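# Scoop dry food from the pouch into both bowls

## Task

Use a held scoop to move dry food into both bowls until each contains at least 10 pieces, spilling as little as possible. Every piece that reaches a bowl must have sat in the scoop while the scoop was held and raised clear, after that piece last rested in or on the pouch, on the table or on the scoop's handle. Any pieces caught between a gripper's fingers must fall back into the pouch, not into the scoop, and then be scooped from the pouch. More than an occasional rule-breaking piece in a bowl means failure. At the end both bowls must stand upright on the table, the pouch must stand upright, and the scoop must be empty and lying on the table away from the pouch and the bowls. Food that leaves the table counts only as spillage and does not end the scene.

## Robot and tools

ROBOT. Two arms, left_arm and right_arm, each a six-joint arm ending in a two-finger parallel gripper with a wrist camera. Bases in the scene frame: left_arm at (+0.053, +0.295, 0) m, quat_wxyz (+1.000, 0, 0, +0.005); right_arm at (+0.005, -0.272, 0) m, quat_wxyz (+1.000, 0, 0, +0.022). Both bases are level, +z up. The fingers point along the gripper's +z axis and separate along its y axis. end_effector_position is the midpoint between the pads, roughly 1 cm short of the fingertips.

FRAMES. Scene frame: origin at table-top height halfway between the nominal bases, +x out across the table, +y toward left_arm, +z up. Left and right here are not image sides. Each arm's reported hand pose, Hand target, velocities and wrist-camera pose are in that arm's own base frame. Fixed cameras and the table are in the scene frame. Offsets use the arm's own base axes, and rotations turn about the Hand target's position.

execute_actions(actions, cameras). actions is a list of actions. Each action is a table of up to 15 rows, one row per control step of 1/30 s. A shorter table repeats its final row until 15 steps have passed. Every row has 14 numbers in [-1, 1], always covering both arms: left_arm dx, dy, dz, rx, ry, rz, opening, then right_arm in the same order. The six pose numbers are an offset from that arm's Hand target as it stood when the action began. Each row is measured from that same starting point, not from the row before it. A new action or call starts from the updated Hand target, so sending the same offset again moves further. Scale: 1.0 equals 0.6 m for dx, dy, dz, and 180 degrees for rx, ry, rz, which together form one rotation vector. A translation longer than 1.0 may be shortened along its direction. Opening is absolute: +1 is fully open (0.094 m) and -1 is closed. Six zeros re-request the current Hand target. To keep a gripper unchanged, resend its current opening, because 0 means half-open. An empty actions list only returns state and images. cameras picks which images come back: omitted, null or ["all"] returns all, [] returns none, and an unknown name invalidates the call.

CONTROL. Every step, the commanded pose is clipped to within 100 mm and 20 degrees of the measured gripper pose. Hand target then shows the clipped command. Friction and weight can leave the gripper a centimetre or more off target. If it stays short, send the remaining gap as a new offset. To stop pressing on something, command the target back beyond the gripper.

move(target, speed, blend, opening_speed, blocking, cameras). target is one 14-number row, or a list of up to 15 rows. Each row is an offset from the Hand targets at the start of the move, not from the previous row, in the same layout and scale as above. Paths are straight and do not avoid obstacles or the other arm, and all paths finish together within 10 s. speed is in m/s, from 0.002 to 0.5, default 0.25, with turning capped at twice that in rad/s. Give one value, or one per target. blend is a corner-rounding radius in m, default 0 (stop at each target). opening_speed is in units per second on the -1..1 scale, at least 0.2; use a low value to close gently. Openings in the first row are sent at the start. Openings in later rows are sent only after every arm stops at that row. blocking=false returns after about 0.5 s while the motion continues. The result adds a "move:" line giving the outcome (done, off_target, moving, held, fault) and any limits (paced = command clipped, held = steps withheld). An arm counts as done once it is at rest within 10 mm and 2 degrees of its target. This says nothing about contact.

wait(seconds): 0 to 10 s; arms hold their last command and any running move continues. stop(): brakes a running move; it needs braking distance. zoom_image(camera, region): region [x0, y0, x1, y1] in pixels, at most 504x504, from that camera's latest image. read_manual(section): licence text only. finished_scene(scene): ends the scene permanently; scene is 1 and optional.

CAMERAS (672x504 each): cam_head_left, cam_head_right, cam_high, cam_low, cam_left_wrist, cam_right_wrist.

RESULT LINES. grip_measured is the finger opening on the command scale. When empty it reads up to about 1.6 mm wide, and on a gripped part it reads narrower than the part. The last Joint positions value is the opening in metres. grip_effort_nm is the gripper motor's effort (negative closes) and is not a pad force. "within noise" under Joint velocities means the arm is still. Joint torques include gravity; the first three wrap at ±28 N m. Tool commands lists the current gripper commands. MOTOR HOT appears at 75 °C. At 90 °C an OVER-TEMPERATURE FAULT folds that arm and leaves it idle, and at 100 °C it goes limp.

AVOID. Letting anything leave the table or be left off it, which ends the scene. Hard contact between the arms, since the clearance check does not cover grippers, housings or wrist cameras. Fast moves into contact or targets set deep past a surface. Dropping items or letting go while they are moving. Knocking over the bowls or pouch. Routing paths close to an arm's own base, which can flip its shoulder. Holding loads with the arm stretched out, or pushing toward an unreachable pose, since both heat the motors. Loose objects may occasionally get a small push from the scene.

Each tool is called after "Call:" in YAML: its name, and indented under it one key for each argument.

## Session

Call:
execute_actions:
  actions: []

Scene clock: 0.00 s.
left_arm: end_effector_position=(+0.3828, -0.0066, +0.4090) grip_measured=+1.000 grip_effort_nm=n/a end_effector_quat_wxyz=(+0.709, +0.007, +0.705, -0.010) | right_arm: end_effector_position=(+0.3703, -0.1069, +0.4053) grip_measured=-0.585 grip_effort_nm=n/a end_effector_quat_wxyz=(+0.505, +0.499, +0.484, +0.511)
Joint positions: left_arm=[-0.016 1.052 1.051 0.007 0.008 -0.004 0.094] | right_arm=[-0.505 1.1 1.03 0.106 -0.495 1.609 0.019]
Joint velocities: within noise
Joint torques (N m): no reading
Heat: left arm: 41 °C; right arm: 47 °C.
Hand target: left_arm +0.3775, -0.0065, +0.4247; +0.722, +0.007, +0.691, -0.010 | right_arm +0.3668, -0.1052, +0.4148; +0.514, +0.490, +0.483, +0.512
Tool commands: left_gripper/opening=+1.0 right_gripper/opening=-0.979154

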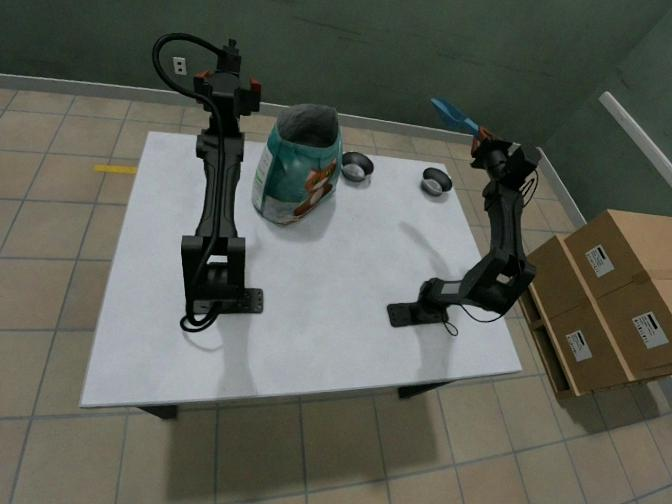

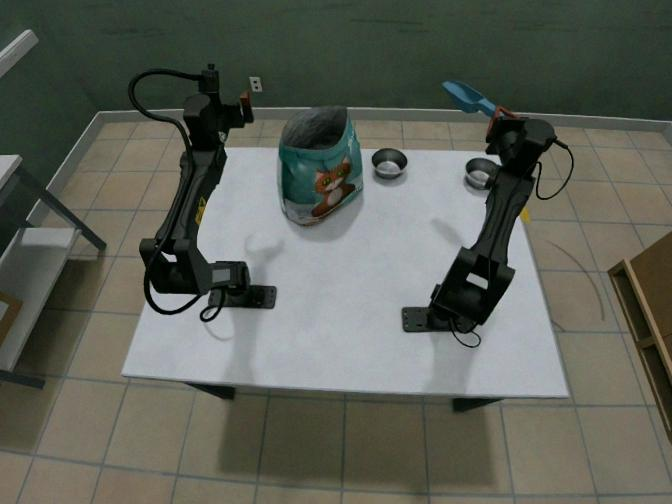

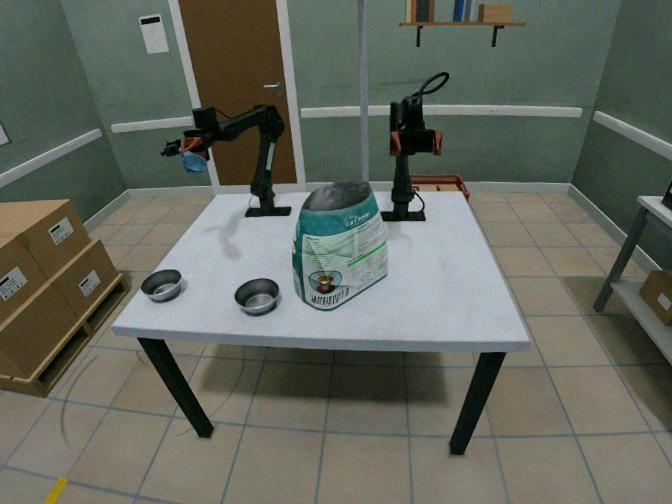

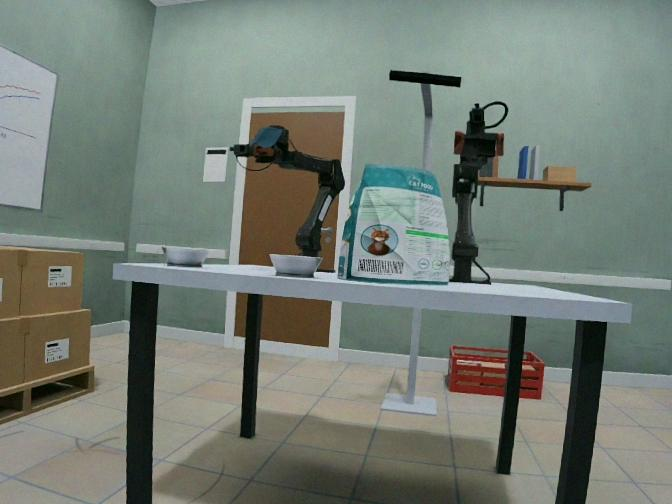

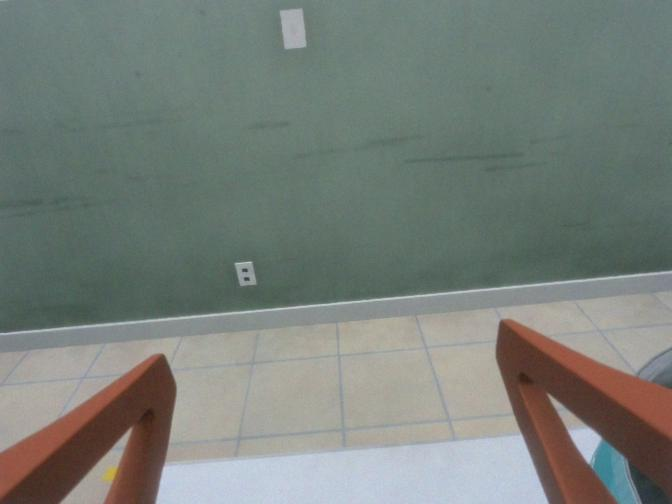

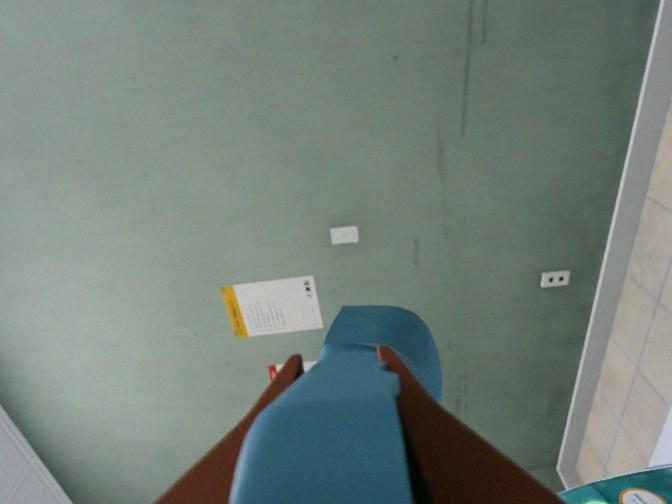

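Call:
zoom_image:
  camera: "cam_head_right"
  region: [420, 60, 600, 195]

Call:
zoom_image:
  camera: "cam_high"
  region: [100, 80, 300, 230]

Call:
zoom_image:
  camera: "cam_head_left"
  region: [400, 70, 580, 205]

Call:
zoom_image:
  camera: "cam_head_right"
  region: [240, 90, 420, 225]

Call:
zoom_image:
  camera: "cam_right_wrist"
  region: [168, 252, 504, 504]

Scaled by 2.800.

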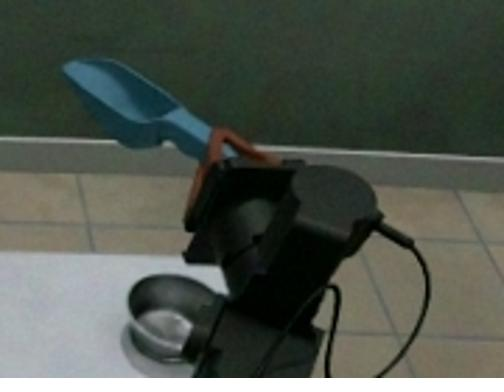

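Scaled by 2.520.

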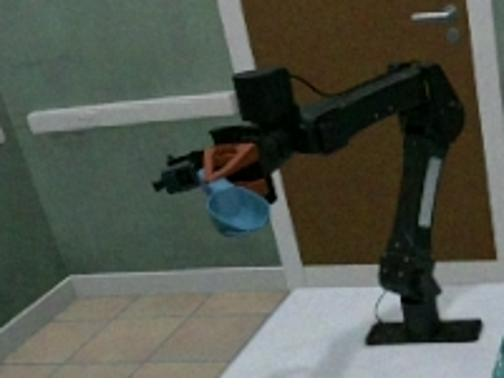

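Scaled by 2.800.

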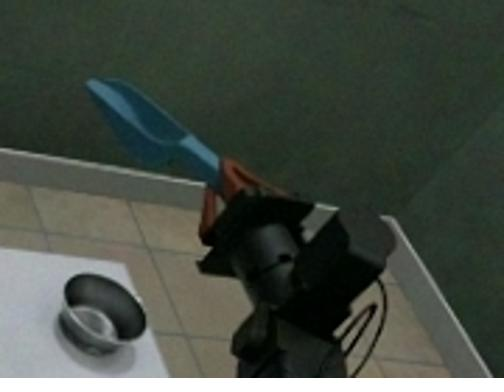

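Scaled by 2.800.

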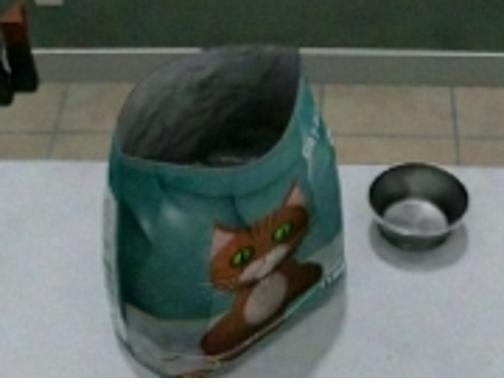

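Scaled by 1.500.

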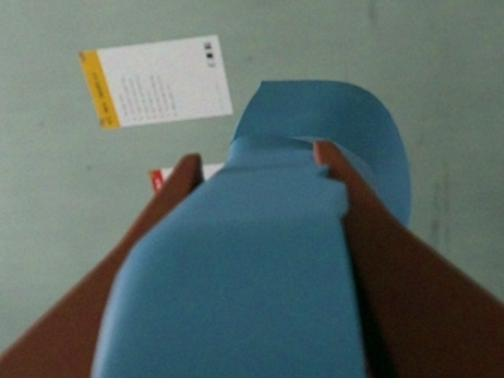

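Call:
zoom_image:
  camera: "cam_right_wrist"
  region: [300, 280, 470, 420]

Call:
zoom_image:
  camera: "cam_head_left"
  region: [425, 90, 485, 140]

Call:
zoom_image:
  camera: "cam_high"
  region: [160, 130, 220, 180]

Call:
zoom_image:
  camera: "cam_low"
  region: [220, 110, 320, 180]

Scaled by 2.965.

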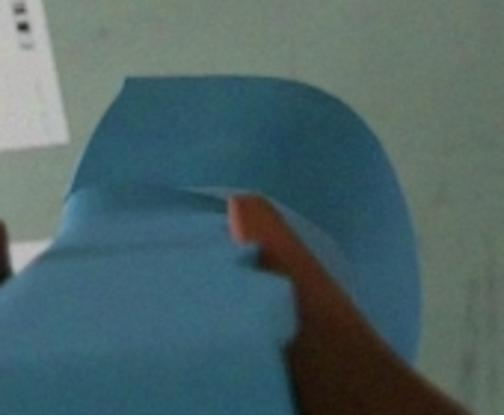

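Scaled by 8.400.

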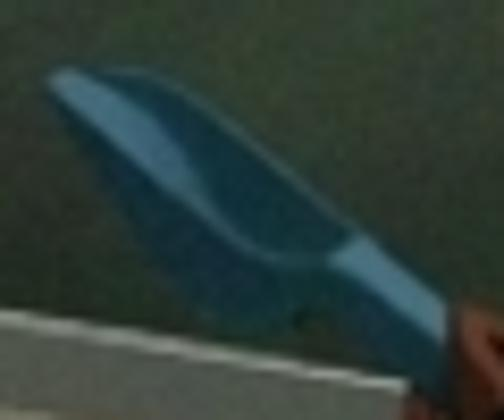

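Scaled by 8.400.

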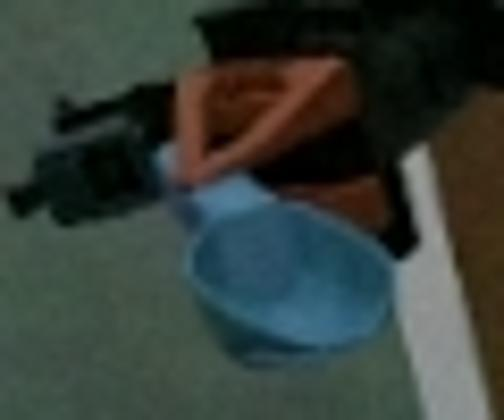

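Scaled by 5.040.

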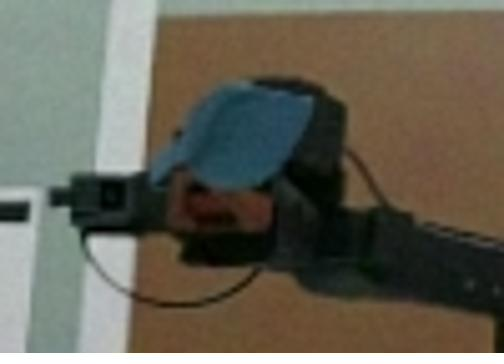

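Call:
move:
  target: [-0.16, -0.17, 0.1, 0, 0.2, 0, 1, 0, 0, 0, 0, 0, 0, -0.979154]

Scene clock: 22.47 s.
left_arm: end_effector_position=(+0.2874, -0.1157, +0.4844) grip_measured=+1.000 grip_effort_nm=-0.002 end_effector_quat_wxyz=(+0.498, +0.012, +0.867, -0.029) | right_arm: end_effector_position=(+0.3703, -0.1069, +0.4053) grip_measured=-0.585 grip_effort_nm=-1.028 end_effector_quat_wxyz=(+0.505, +0.499, +0.484, +0.511)
Joint positions: left_arm=[-0.67 1.543 2.469 -1.538 -0.508 -0.373 0.094] | right_arm=[-0.505 1.1 1.03 0.106 -0.495 1.609 0.019]
Joint velocities: within noise
Joint torques (N m): left_arm=[-0.58 -2.91 4.36 0.85 -0.35 -0.06] | right_arm=[0.06 -3.4 8.21 2.23 0.05 -0.07]
Heat: left arm: 42 °C; right arm: 47 °C.
Hand target: left_arm +0.2815, -0.1085, +0.4847; +0.473, +0.003, +0.881, -0.012 | right_arm +0.3668, -0.1052, +0.4148; +0.514, +0.490, +0.483, +0.512
Off the commanded pose: left_arm 0.009 m, 4 deg | right_arm 0.010 m, 1 deg.
joint sent to its limit (left arm) — joint 4 (wrist pitch), lower limit. The joint targets are off in position and orientation.
move: off_target (left_arm)

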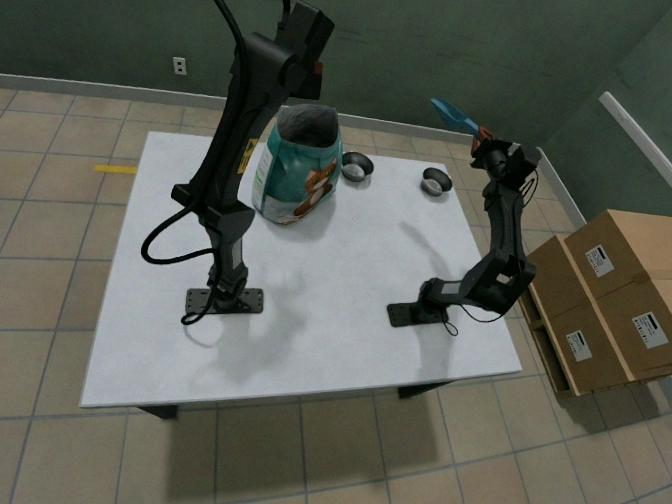

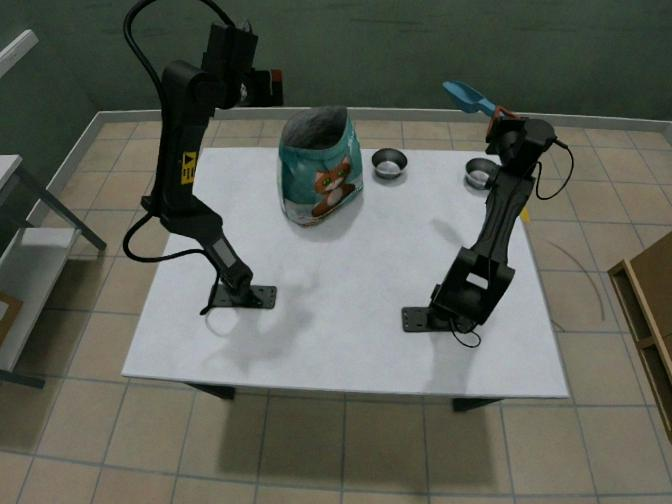

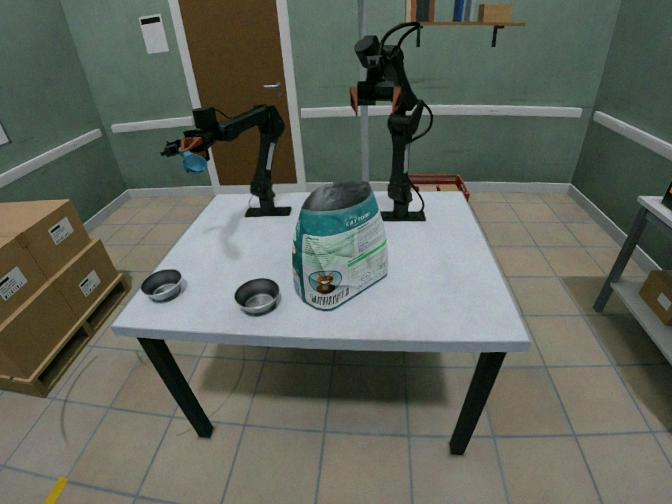

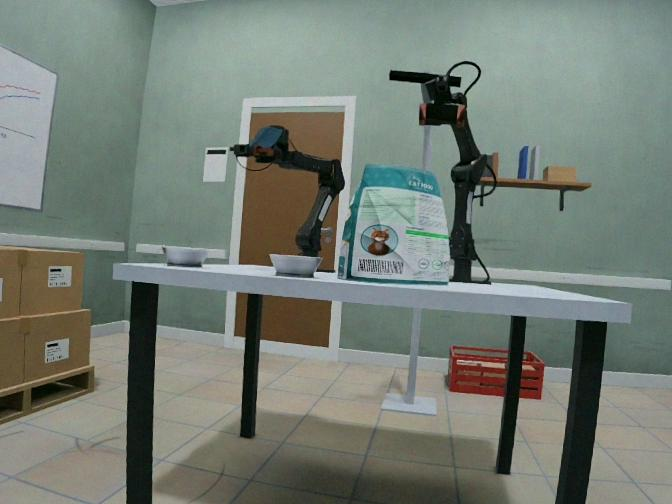

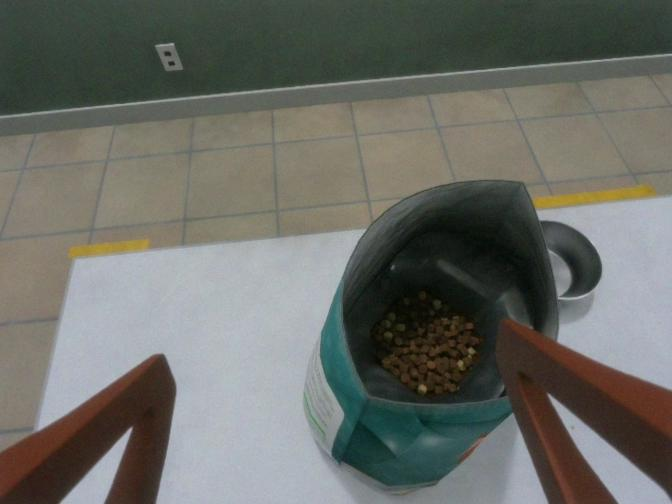

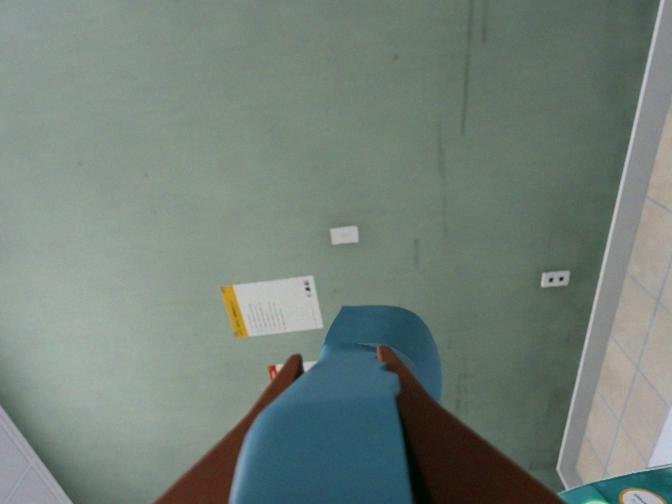

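Call:
zoom_image:
  camera: "cam_left_wrist"
  region: [290, 160, 610, 500]

Scaled by 1.482.

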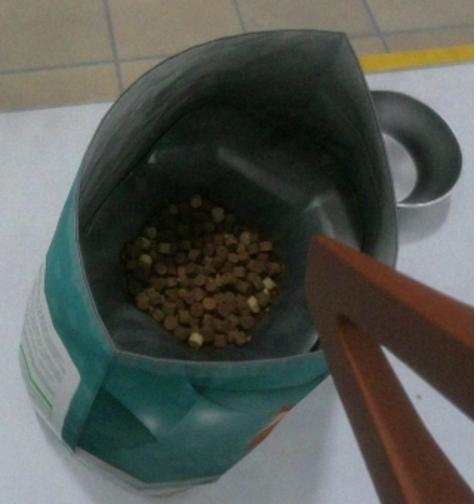

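Call:
move:
  target: [0.2, -0.13, 0.08, 0, 0.08, 0, 1, 0, 0, 0, 0, 0, 0, -0.979154]
  cameras: ["cam_left_wrist", "cam_head_right", "cam_high"]

Call:
zoom_image:
  camera: "cam_left_wrist"
  region: [200, 160, 540, 500]

Scene clock: 123.37 s.
left_arm: end_effector_position=(+0.3983, -0.1863, +0.5138) grip_measured=+1.000 grip_effort_nm=-0.012 end_effector_quat_wxyz=(+0.579, +0.036, +0.812, -0.065) | right_arm: end_effector_position=(+0.3703, -0.1069, +0.4053) grip_measured=-0.585 grip_effort_nm=-1.033 end_effector_quat_wxyz=(+0.505, +0.499, +0.484, +0.511)
Joint positions: left_arm=[-0.608 1.931 2.843 -1.273 -0.427 -0.222 0.094] | right_arm=[-0.505 1.1 1.03 0.106 -0.495 1.609 0.019]
Joint velocities: within noise
Joint torques (N m): left_arm=[0.55 -6.13 4.94 1.89 0.01 0.08] | right_arm=[0.01 -3.26 8.24 2.19 0 -0.06]
Heat: left arm: 41 °C; right arm: 46 °C.
Hand target: left_arm +0.4015, -0.1865, +0.5327; +0.438, +0.013, +0.898, -0.031 | right_arm +0.3668, -0.1052, +0.4148; +0.514, +0.490, +0.483, +0.512
Off the commanded pose: left_arm 0.019 m, 30 deg; orientation clipped | right_arm 0.010 m, 1 deg.
elbow stopped short (left arm): the move would have taken joint 3 (elbow) straighter than the controller allows.
move: off_target (left_arm); limits=paced
Images, in order (width x height): cam_head_right 672x504, cam_high 672x504, cam_left_wrist 672x504.

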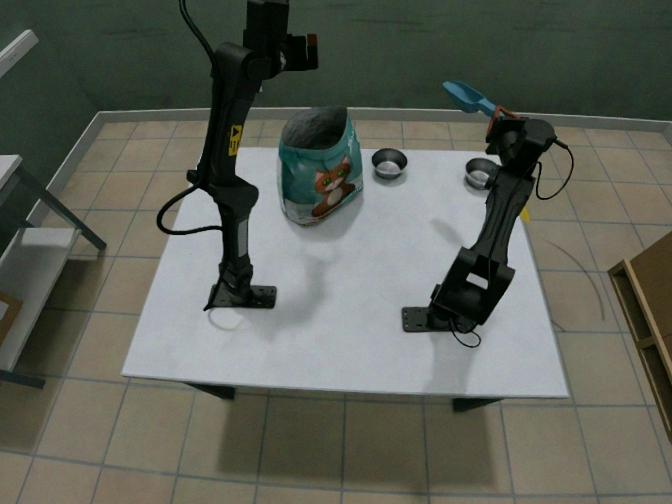

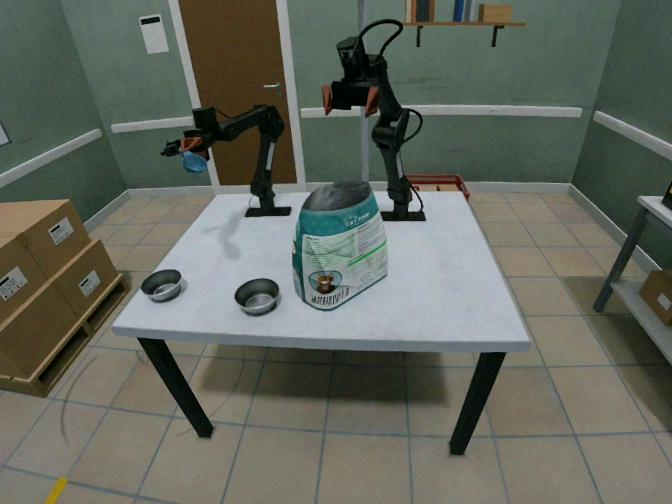

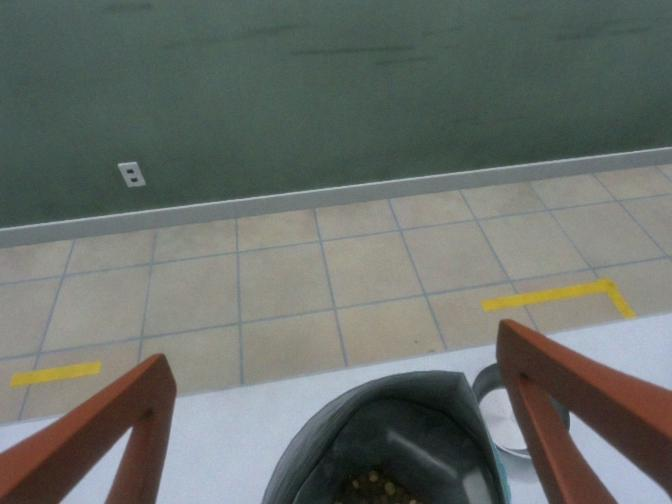

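Scaled by 1.482.

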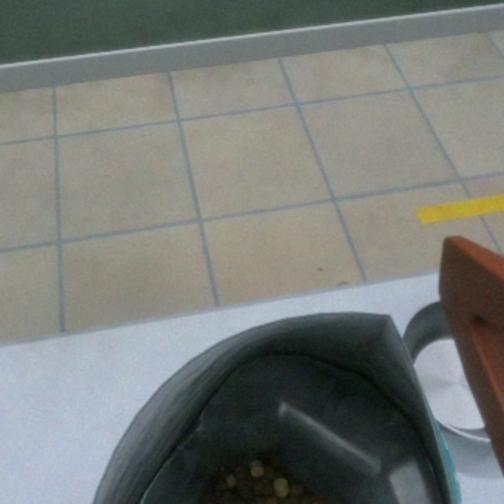

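Call:
move:
  target: [-0.108, 0.23, -0.15, 0, 0, -0.25, 1, 0, 0, 0, 0, 0, 0, -0.979154]
  speed: 0.2
  cameras: ["cam_left_wrist", "cam_head_right", "cam_high"]

Scene clock: 195.30 s.
left_arm: end_effector_position=(+0.3530, -0.0438, +0.4348) grip_measured=+1.000 grip_effort_nm=-0.007 end_effector_quat_wxyz=(+0.450, +0.324, +0.814, -0.171) | right_arm: end_effector_position=(+0.3703, -0.1069, +0.4053) grip_measured=-0.585 grip_effort_nm=-1.028 end_effector_quat_wxyz=(+0.505, +0.499, +0.484, +0.511)
Joint positions: left_arm=[0.231 1.694 2.386 -1.539 0.772 0.684 0.094] | right_arm=[-0.505 1.1 1.03 0.106 -0.495 1.609 0.019]
Joint velocities: within noise
Joint torques (N m): left_arm=[0.35 -7.28 3.93 0.63 0.54 0.08] | right_arm=[-0.02 -3.49 8.13 2.2 0.03 -0.1]
Heat: left arm: 40 °C; right arm: 46 °C.
Hand target: left_arm +0.3368, -0.0485, +0.4427; +0.393, +0.356, +0.825, -0.196 | right_arm +0.3668, -0.1052, +0.4148; +0.514, +0.490, +0.483, +0.512
Off the commanded pose: left_arm 0.019 m, 8 deg | right_arm 0.010 m, 1 deg.
joint sent to its limit (left arm) — joint 4 (wrist pitch), lower limit. The joint targets are off in position and orientation.
move: off_target (left_arm)
Images, in order (width x height): cam_head_right 672x504, cam_high 672x504, cam_left_wrist 672x504.

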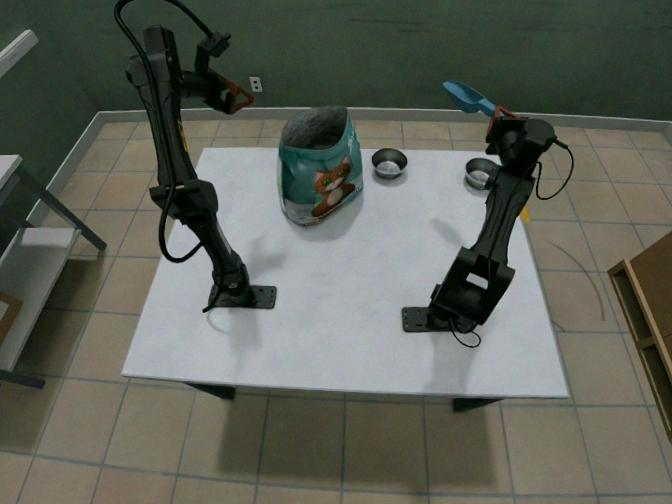

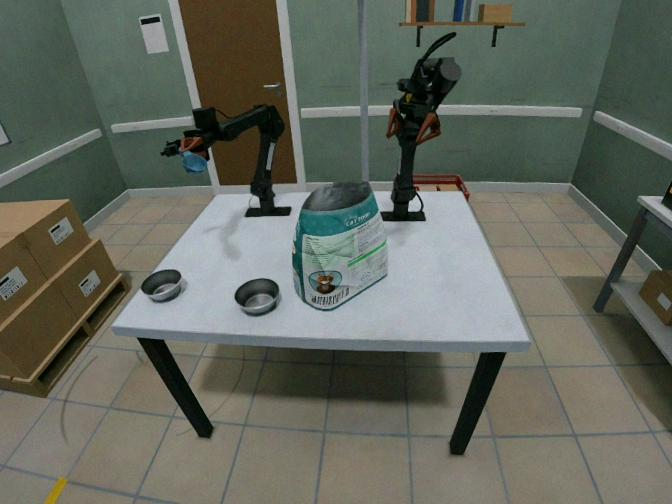

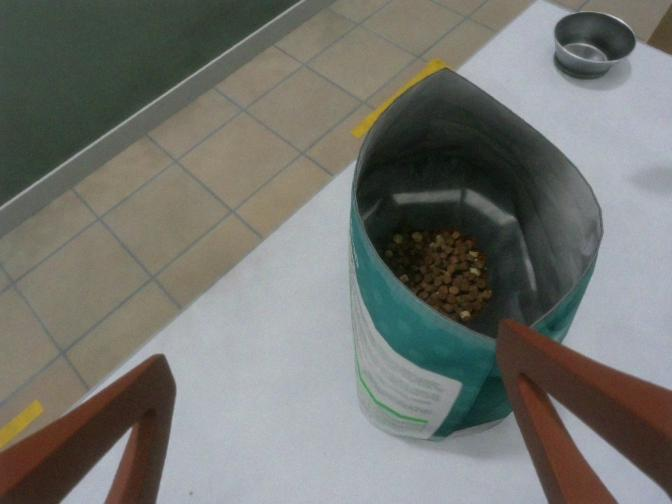

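Call:
move:
  target: [-0.0117, -0.121, -0.113, 0.029, 0.062, 0.277, 1, 0, 0, 0, 0, 0, 0, -0.979154]
  speed: 0.2
  cameras: ["cam_left_wrist", "cam_head_right", "cam_head_left"]

Scene clock: 309.77 s.
left_arm: end_effector_position=(+0.3340, -0.1242, +0.3708) grip_measured=+1.000 grip_effort_nm=-0.012 end_effector_quat_wxyz=(+0.343, -0.025, +0.939, -0.016) | right_arm: end_effector_position=(+0.3703, -0.1069, +0.4053) grip_measured=-0.585 grip_effort_nm=-1.028 end_effector_quat_wxyz=(+0.505, +0.499, +0.484, +0.511)
Joint positions: left_arm=[-0.512 1.62 2.18 -1.49 -0.309 -0.461 0.094] | right_arm=[-0.505 1.1 1.03 0.106 -0.495 1.609 0.019]
Joint velocities: within noise
Joint torques (N m): left_arm=[-0.55 -4.41 6.72 0.62 -0.31 -0.08] | right_arm=[0.03 -3.37 8.27 2.2 0.04 -0.05]
Heat: left arm: 40 °C; right arm: 45 °C.
Hand target: left_arm +0.3297, -0.1211, +0.3749; +0.343, -0.028, +0.939, -0.009 | right_arm +0.3668, -0.1052, +0.4148; +0.514, +0.490, +0.483, +0.512
Off the commanded pose: left_arm 0.007 m, 1 deg | right_arm 0.010 m, 1 deg.
move: done
Images, in order (width x height): cam_head_left 672x504, cam_head_right 672x504, cam_left_wrist 672x504.

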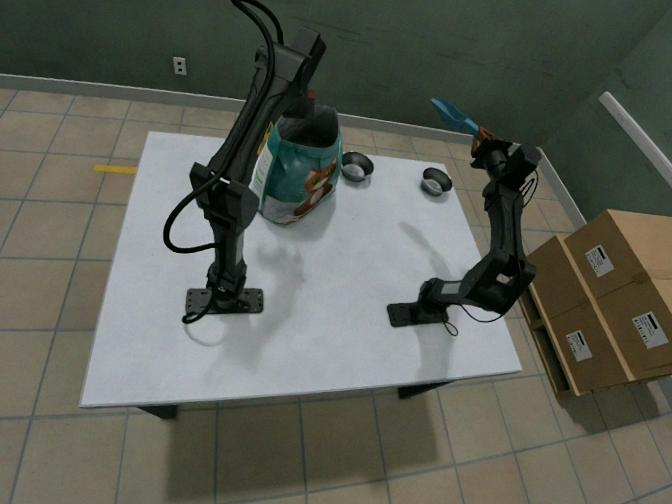

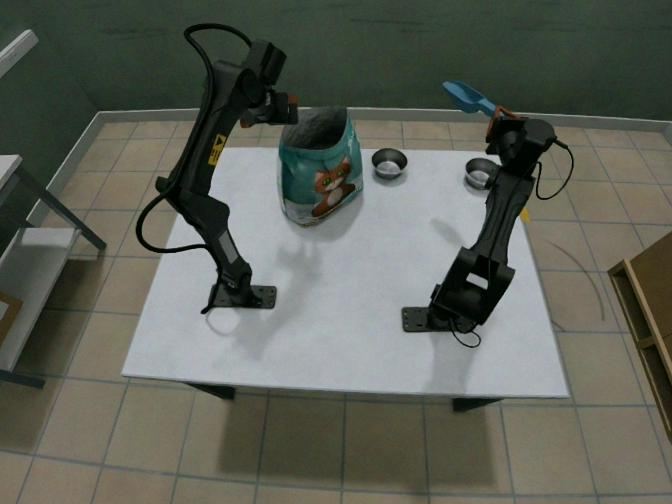

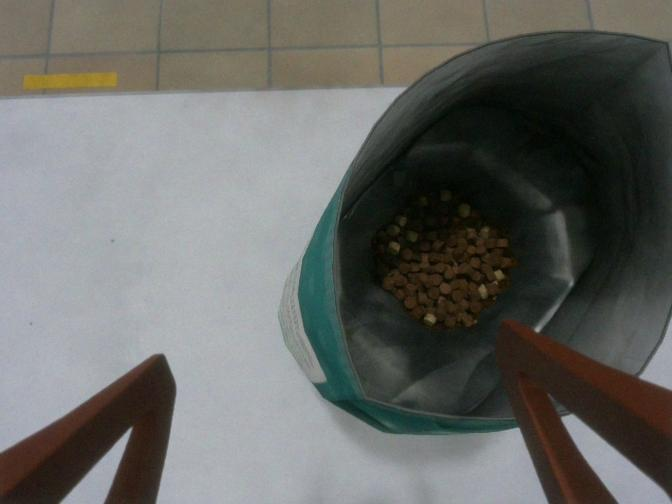

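Call:
move:
  target: [0.0857, 0, -0.102, 0, 0, 0, 1, 0, 0, 0, 0, 0, 0, -0.979154]
  speed: 0.1
  cameras: ["cam_left_wrist", "cam_head_right", "cam_high"]

Scene clock: 319.23 s.
left_arm: end_effector_position=(+0.3749, -0.1184, +0.3038) grip_measured=+1.000 grip_effort_nm=-0.017 end_effector_quat_wxyz=(+0.321, -0.027, +0.947, +0.004) | right_arm: end_effector_position=(+0.3703, -0.1069, +0.4053) grip_measured=-0.585 grip_effort_nm=-1.028 end_effector_quat_wxyz=(+0.505, +0.499, +0.484, +0.511)
Joint positions: left_arm=[-0.435 1.62 1.881 -1.235 -0.282 -0.405 0.094] | right_arm=[-0.505 1.1 1.03 0.106 -0.495 1.609 0.019]
Joint velocities: within noise
Joint torques (N m): left_arm=[0.46 -6.6 5.24 1.35 -0.04 0.08] | right_arm=[0.03 -3.37 8.27 2.21 0 -0.1]
Heat: left arm: 39 °C; right arm: 45 °C.
Hand target: left_arm +0.3811, -0.1211, +0.3137; +0.343, -0.028, +0.939, -0.009 | right_arm +0.3668, -0.1052, +0.4148; +0.514, +0.490, +0.483, +0.512
Off the commanded pose: left_arm 0.012 m, 3 deg | right_arm 0.010 m, 1 deg.
move: off_target (left_arm)
Images, in order (width x height): cam_head_right 672x504, cam_high 672x504, cam_left_wrist 672x504.

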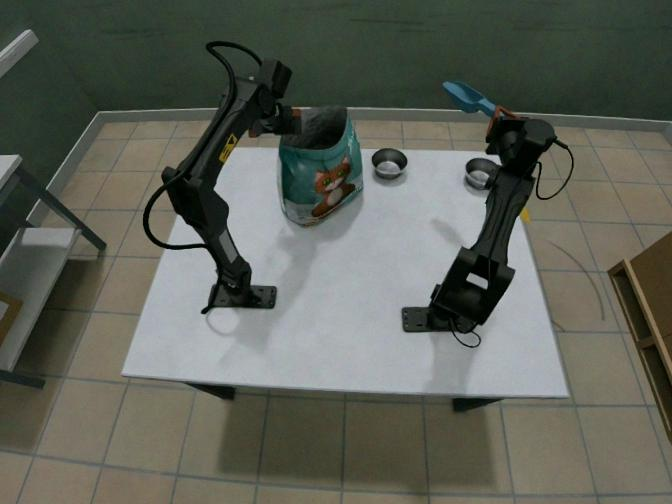

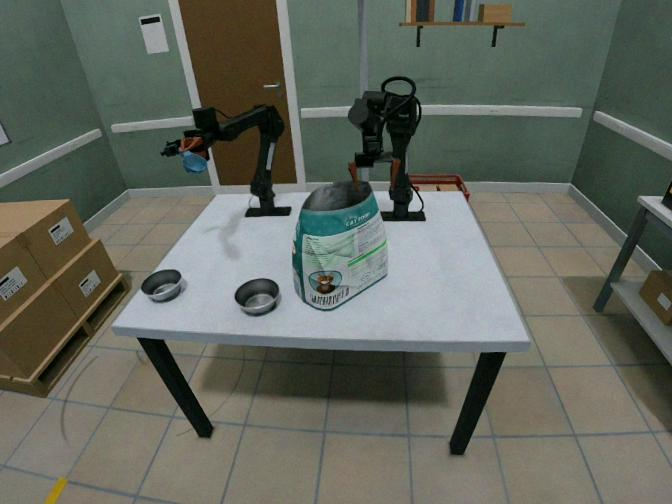

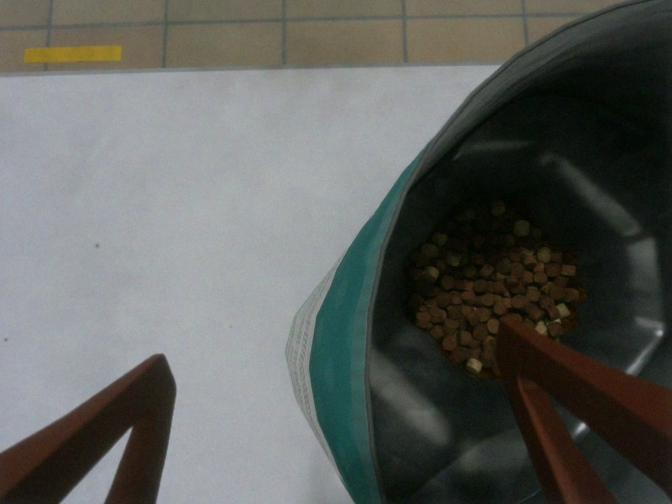

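Call:
move:
  target: [0.012, -0.012, -0.025, 0, 0, 0, 1, 0, 0, 0, 0, 0, 0, -0.979154]
  speed: 0.1
  cameras: []

Call:
move:
  target: [0, 0, 0, 0, 0, 0, -1, 0, 0, 0, 0, 0, 0, -0.979154]
  opening_speed: 0.8
  cameras: ["cam_left_wrist", "cam_head_right", "cam_high"]

Scene clock: 325.63 s.
left_arm: end_effector_position=(+0.3819, -0.1217, +0.2914) grip_measured=+1.000 grip_effort_nm=-0.012 end_effector_quat_wxyz=(+0.323, -0.027, +0.946, +0.003) | right_arm: end_effector_position=(+0.3703, -0.1069, +0.4053) grip_measured=-0.585 grip_effort_nm=-1.033 end_effector_quat_wxyz=(+0.505, +0.499, +0.484, +0.511)
Joint positions: left_arm=[-0.435 1.62 1.823 -1.171 -0.282 -0.405 0.094] | right_arm=[-0.505 1.1 1.03 0.106 -0.495 1.609 0.019]
Joint velocities: within noise
Joint torques (N m): left_arm=[-0.54 -6.15 5.31 1.37 -0.09 -0.01] | right_arm=[-0.01 -3.44 8.18 2.21 0.03 -0.11]
Heat: left arm: 39 °C; right arm: 45 °C.
Hand target: left_arm +0.3883, -0.1283, +0.2987; +0.343, -0.028, +0.939, -0.009 | right_arm +0.3668, -0.1052, +0.4148; +0.514, +0.490, +0.483, +0.512
Off the commanded pose: left_arm 0.012 m, 3 deg | right_arm 0.010 m, 1 deg.
move: off_target (left_arm)
No camera images: "cameras" was empty.

Scene clock: 328.70 s.
left_arm: end_effector_position=(+0.3815, -0.1249, +0.2909) grip_measured=-0.969 grip_effort_nm=-1.043 end_effector_quat_wxyz=(+0.323, -0.024, +0.946, +0.001) | right_arm: end_effector_position=(+0.3703, -0.1069, +0.4053) grip_measured=-0.585 grip_effort_nm=-1.028 end_effector_quat_wxyz=(+0.505, +0.499, +0.484, +0.511)
Joint positions: left_arm=[-0.443 1.62 1.82 -1.167 -0.282 -0.405 0.001] | right_arm=[-0.505 1.1 1.03 0.106 -0.495 1.609 0.019]
Joint velocities: within noise
Joint torques (N m): left_arm=[-0.65 -6.3 5.59 1.34 -0.16 0.01] | right_arm=[0.02 -3.41 8.2 2.21 0 -0.1]
Heat: left arm: 39 °C; right arm: 45 °C.
Hand target: left_arm +0.3883, -0.1283, +0.2987; +0.343, -0.028, +0.939, -0.009 | right_arm +0.3668, -0.1052, +0.4148; +0.514, +0.490, +0.483, +0.512
Off the commanded pose: left_arm 0.011 m, 3 deg | right_arm 0.010 m, 1 deg.
move: off_target (left_arm)
Images, in order (width x height): cam_head_right 672x504, cam_high 672x504, cam_left_wrist 672x504.

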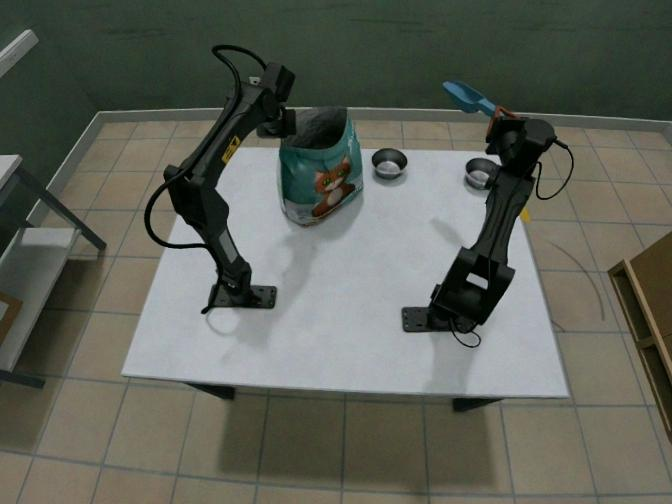

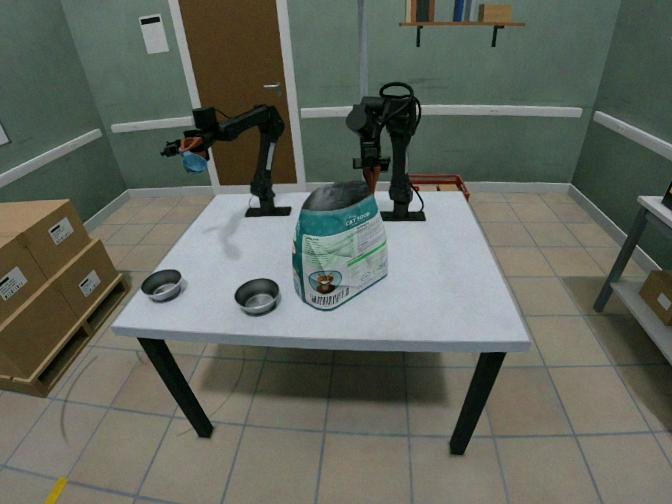

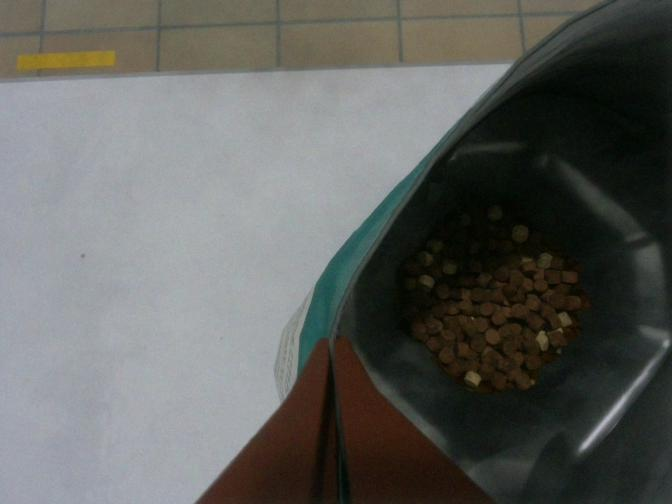

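Call:
move:
  target: [0, 0, 0.09, 0, 0, 0, -1, 0, 0, 0, 0, 0, 0, -0.979154]
  speed: 0.06
  cameras: ["cam_left_wrist", "cam_head_right", "cam_high", "cam_low"]

Scene clock: 334.17 s.
left_arm: end_effector_position=(+0.3765, -0.1272, +0.2991) grip_measured=-0.970 grip_effort_nm=-1.038 end_effector_quat_wxyz=(+0.259, -0.011, +0.965, +0.020) | right_arm: end_effector_position=(+0.3703, -0.1069, +0.4053) grip_measured=-0.585 grip_effort_nm=-1.033 end_effector_quat_wxyz=(+0.505, +0.499, +0.484, +0.511)
Joint positions: left_arm=[-0.443 1.784 2.13 -1.452 -0.257 -0.405 0.001] | right_arm=[-0.505 1.1 1.03 0.106 -0.495 1.609 0.019]
Joint velocities: within noise
Joint torques (N m): left_arm=[-0.51 -10.47 11.66 1.3 -0.37 -0.04] | right_arm=[0.06 -3.34 8.13 2.2 0.01 -0.12]
Heat: left arm: 39 °C; right arm: 45 °C.
Hand target: left_arm +0.3883, -0.1283, +0.3527; +0.343, -0.028, +0.939, -0.009 | right_arm +0.3668, -0.1052, +0.4148; +0.514, +0.490, +0.483, +0.512
Off the commanded pose: left_arm 0.055 m, 11 deg | right_arm 0.010 m, 1 deg.
move: off_target (left_arm)
Images, in order (width x height): cam_head_right 672x504, cam_high 672x504, cam_low 672x504, cam_left_wrist 672x504.

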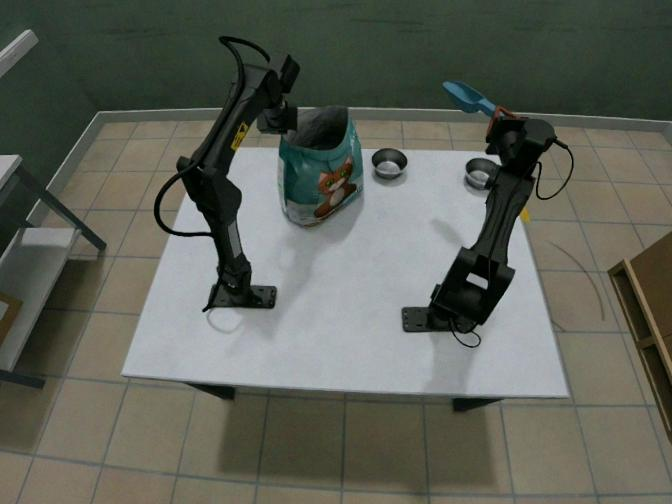

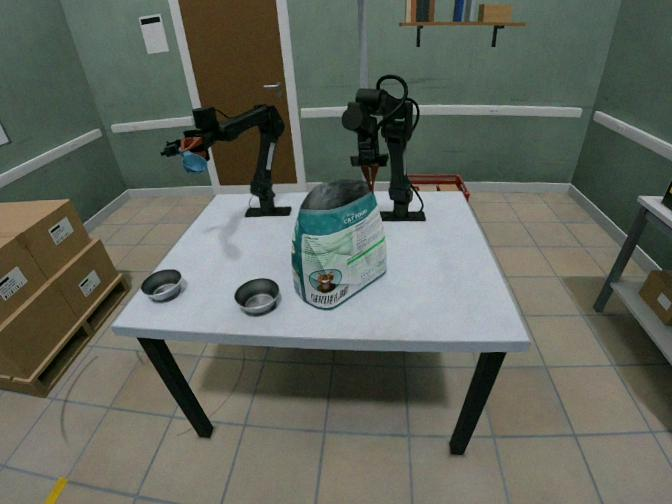

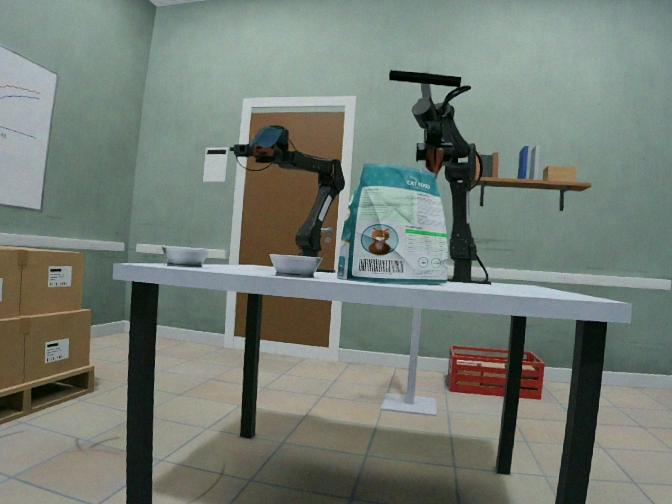

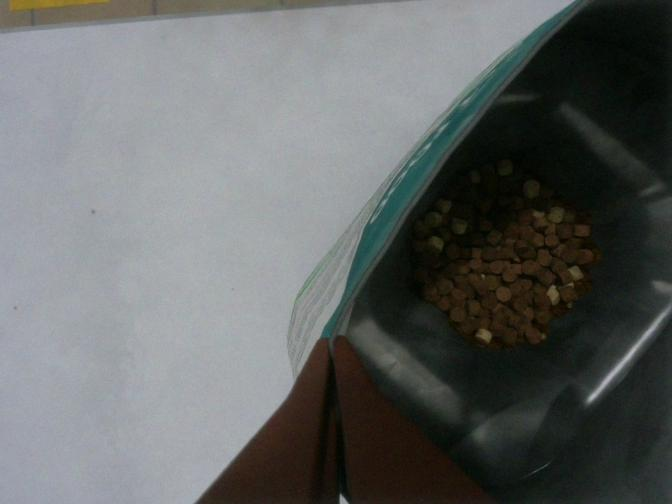

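Call:
move:
  target: [0, -0.1, -0.09, 0, 0, 0, -1, 0, 0, 0, 0, 0, 0, -0.979154]
  speed: 0.06
  cameras: ["cam_left_wrist", "cam_head_right", "cam_high"]

Scene clock: 341.50 s.
left_arm: end_effector_position=(+0.3769, -0.1684, +0.2733) grip_measured=-0.970 grip_effort_nm=-1.048 end_effector_quat_wxyz=(+0.288, -0.018, +0.957, +0.041) | right_arm: end_effector_position=(+0.3703, -0.1069, +0.4053) grip_measured=-0.585 grip_effort_nm=-1.038 end_effector_quat_wxyz=(+0.505, +0.499, +0.484, +0.511)
Joint positions: left_arm=[-0.587 1.783 1.984 -1.316 -0.388 -0.534 0.001] | right_arm=[-0.505 1.1 1.03 0.106 -0.495 1.609 0.019]
Joint velocities: within noise
Joint torques (N m): left_arm=[-1.25 -9.77 5.61 1.77 -0.08 -0.13] | right_arm=[0.05 -3.44 8.35 2.21 -0.02 -0.11]
Heat: left arm: 42 °C; right arm: 45 °C.
Hand target: left_arm +0.3883, -0.1883, +0.2987; +0.343, -0.028, +0.939, -0.009 | right_arm +0.3668, -0.1052, +0.4148; +0.514, +0.490, +0.483, +0.512
Off the commanded pose: left_arm 0.034 m, 9 deg | right_arm 0.010 m, 1 deg.
move: off_target (left_arm)
Images, in order (width x height): cam_head_right 672x504, cam_high 672x504, cam_left_wrist 672x504.

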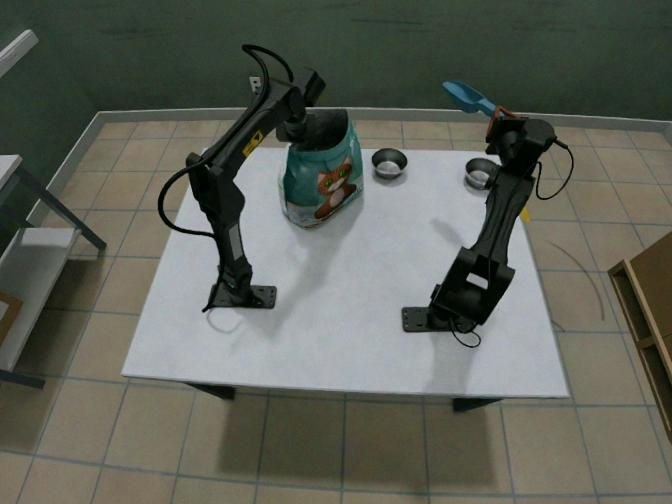

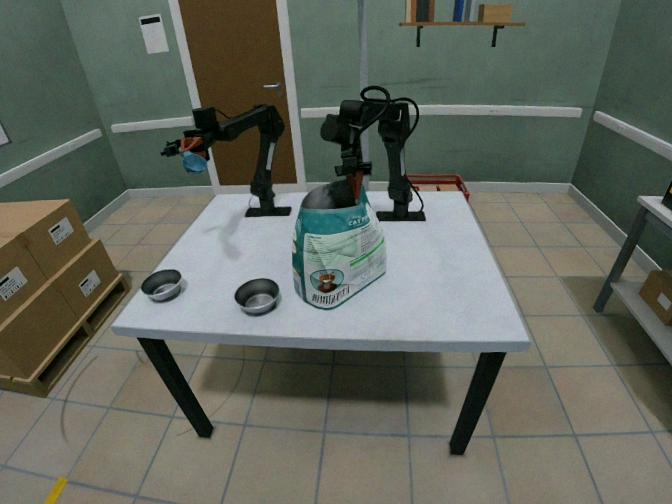

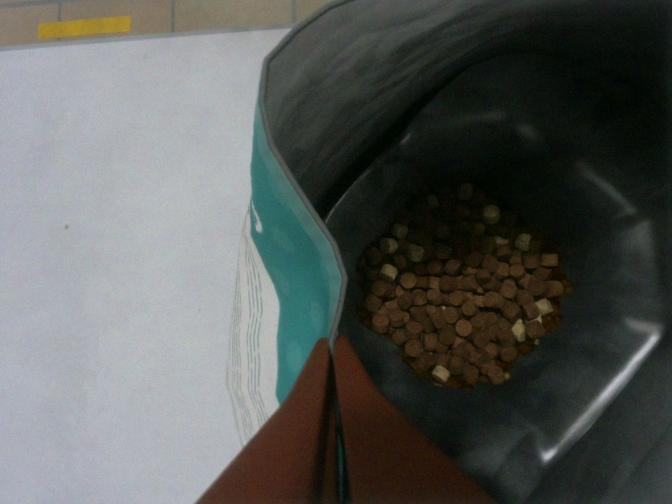

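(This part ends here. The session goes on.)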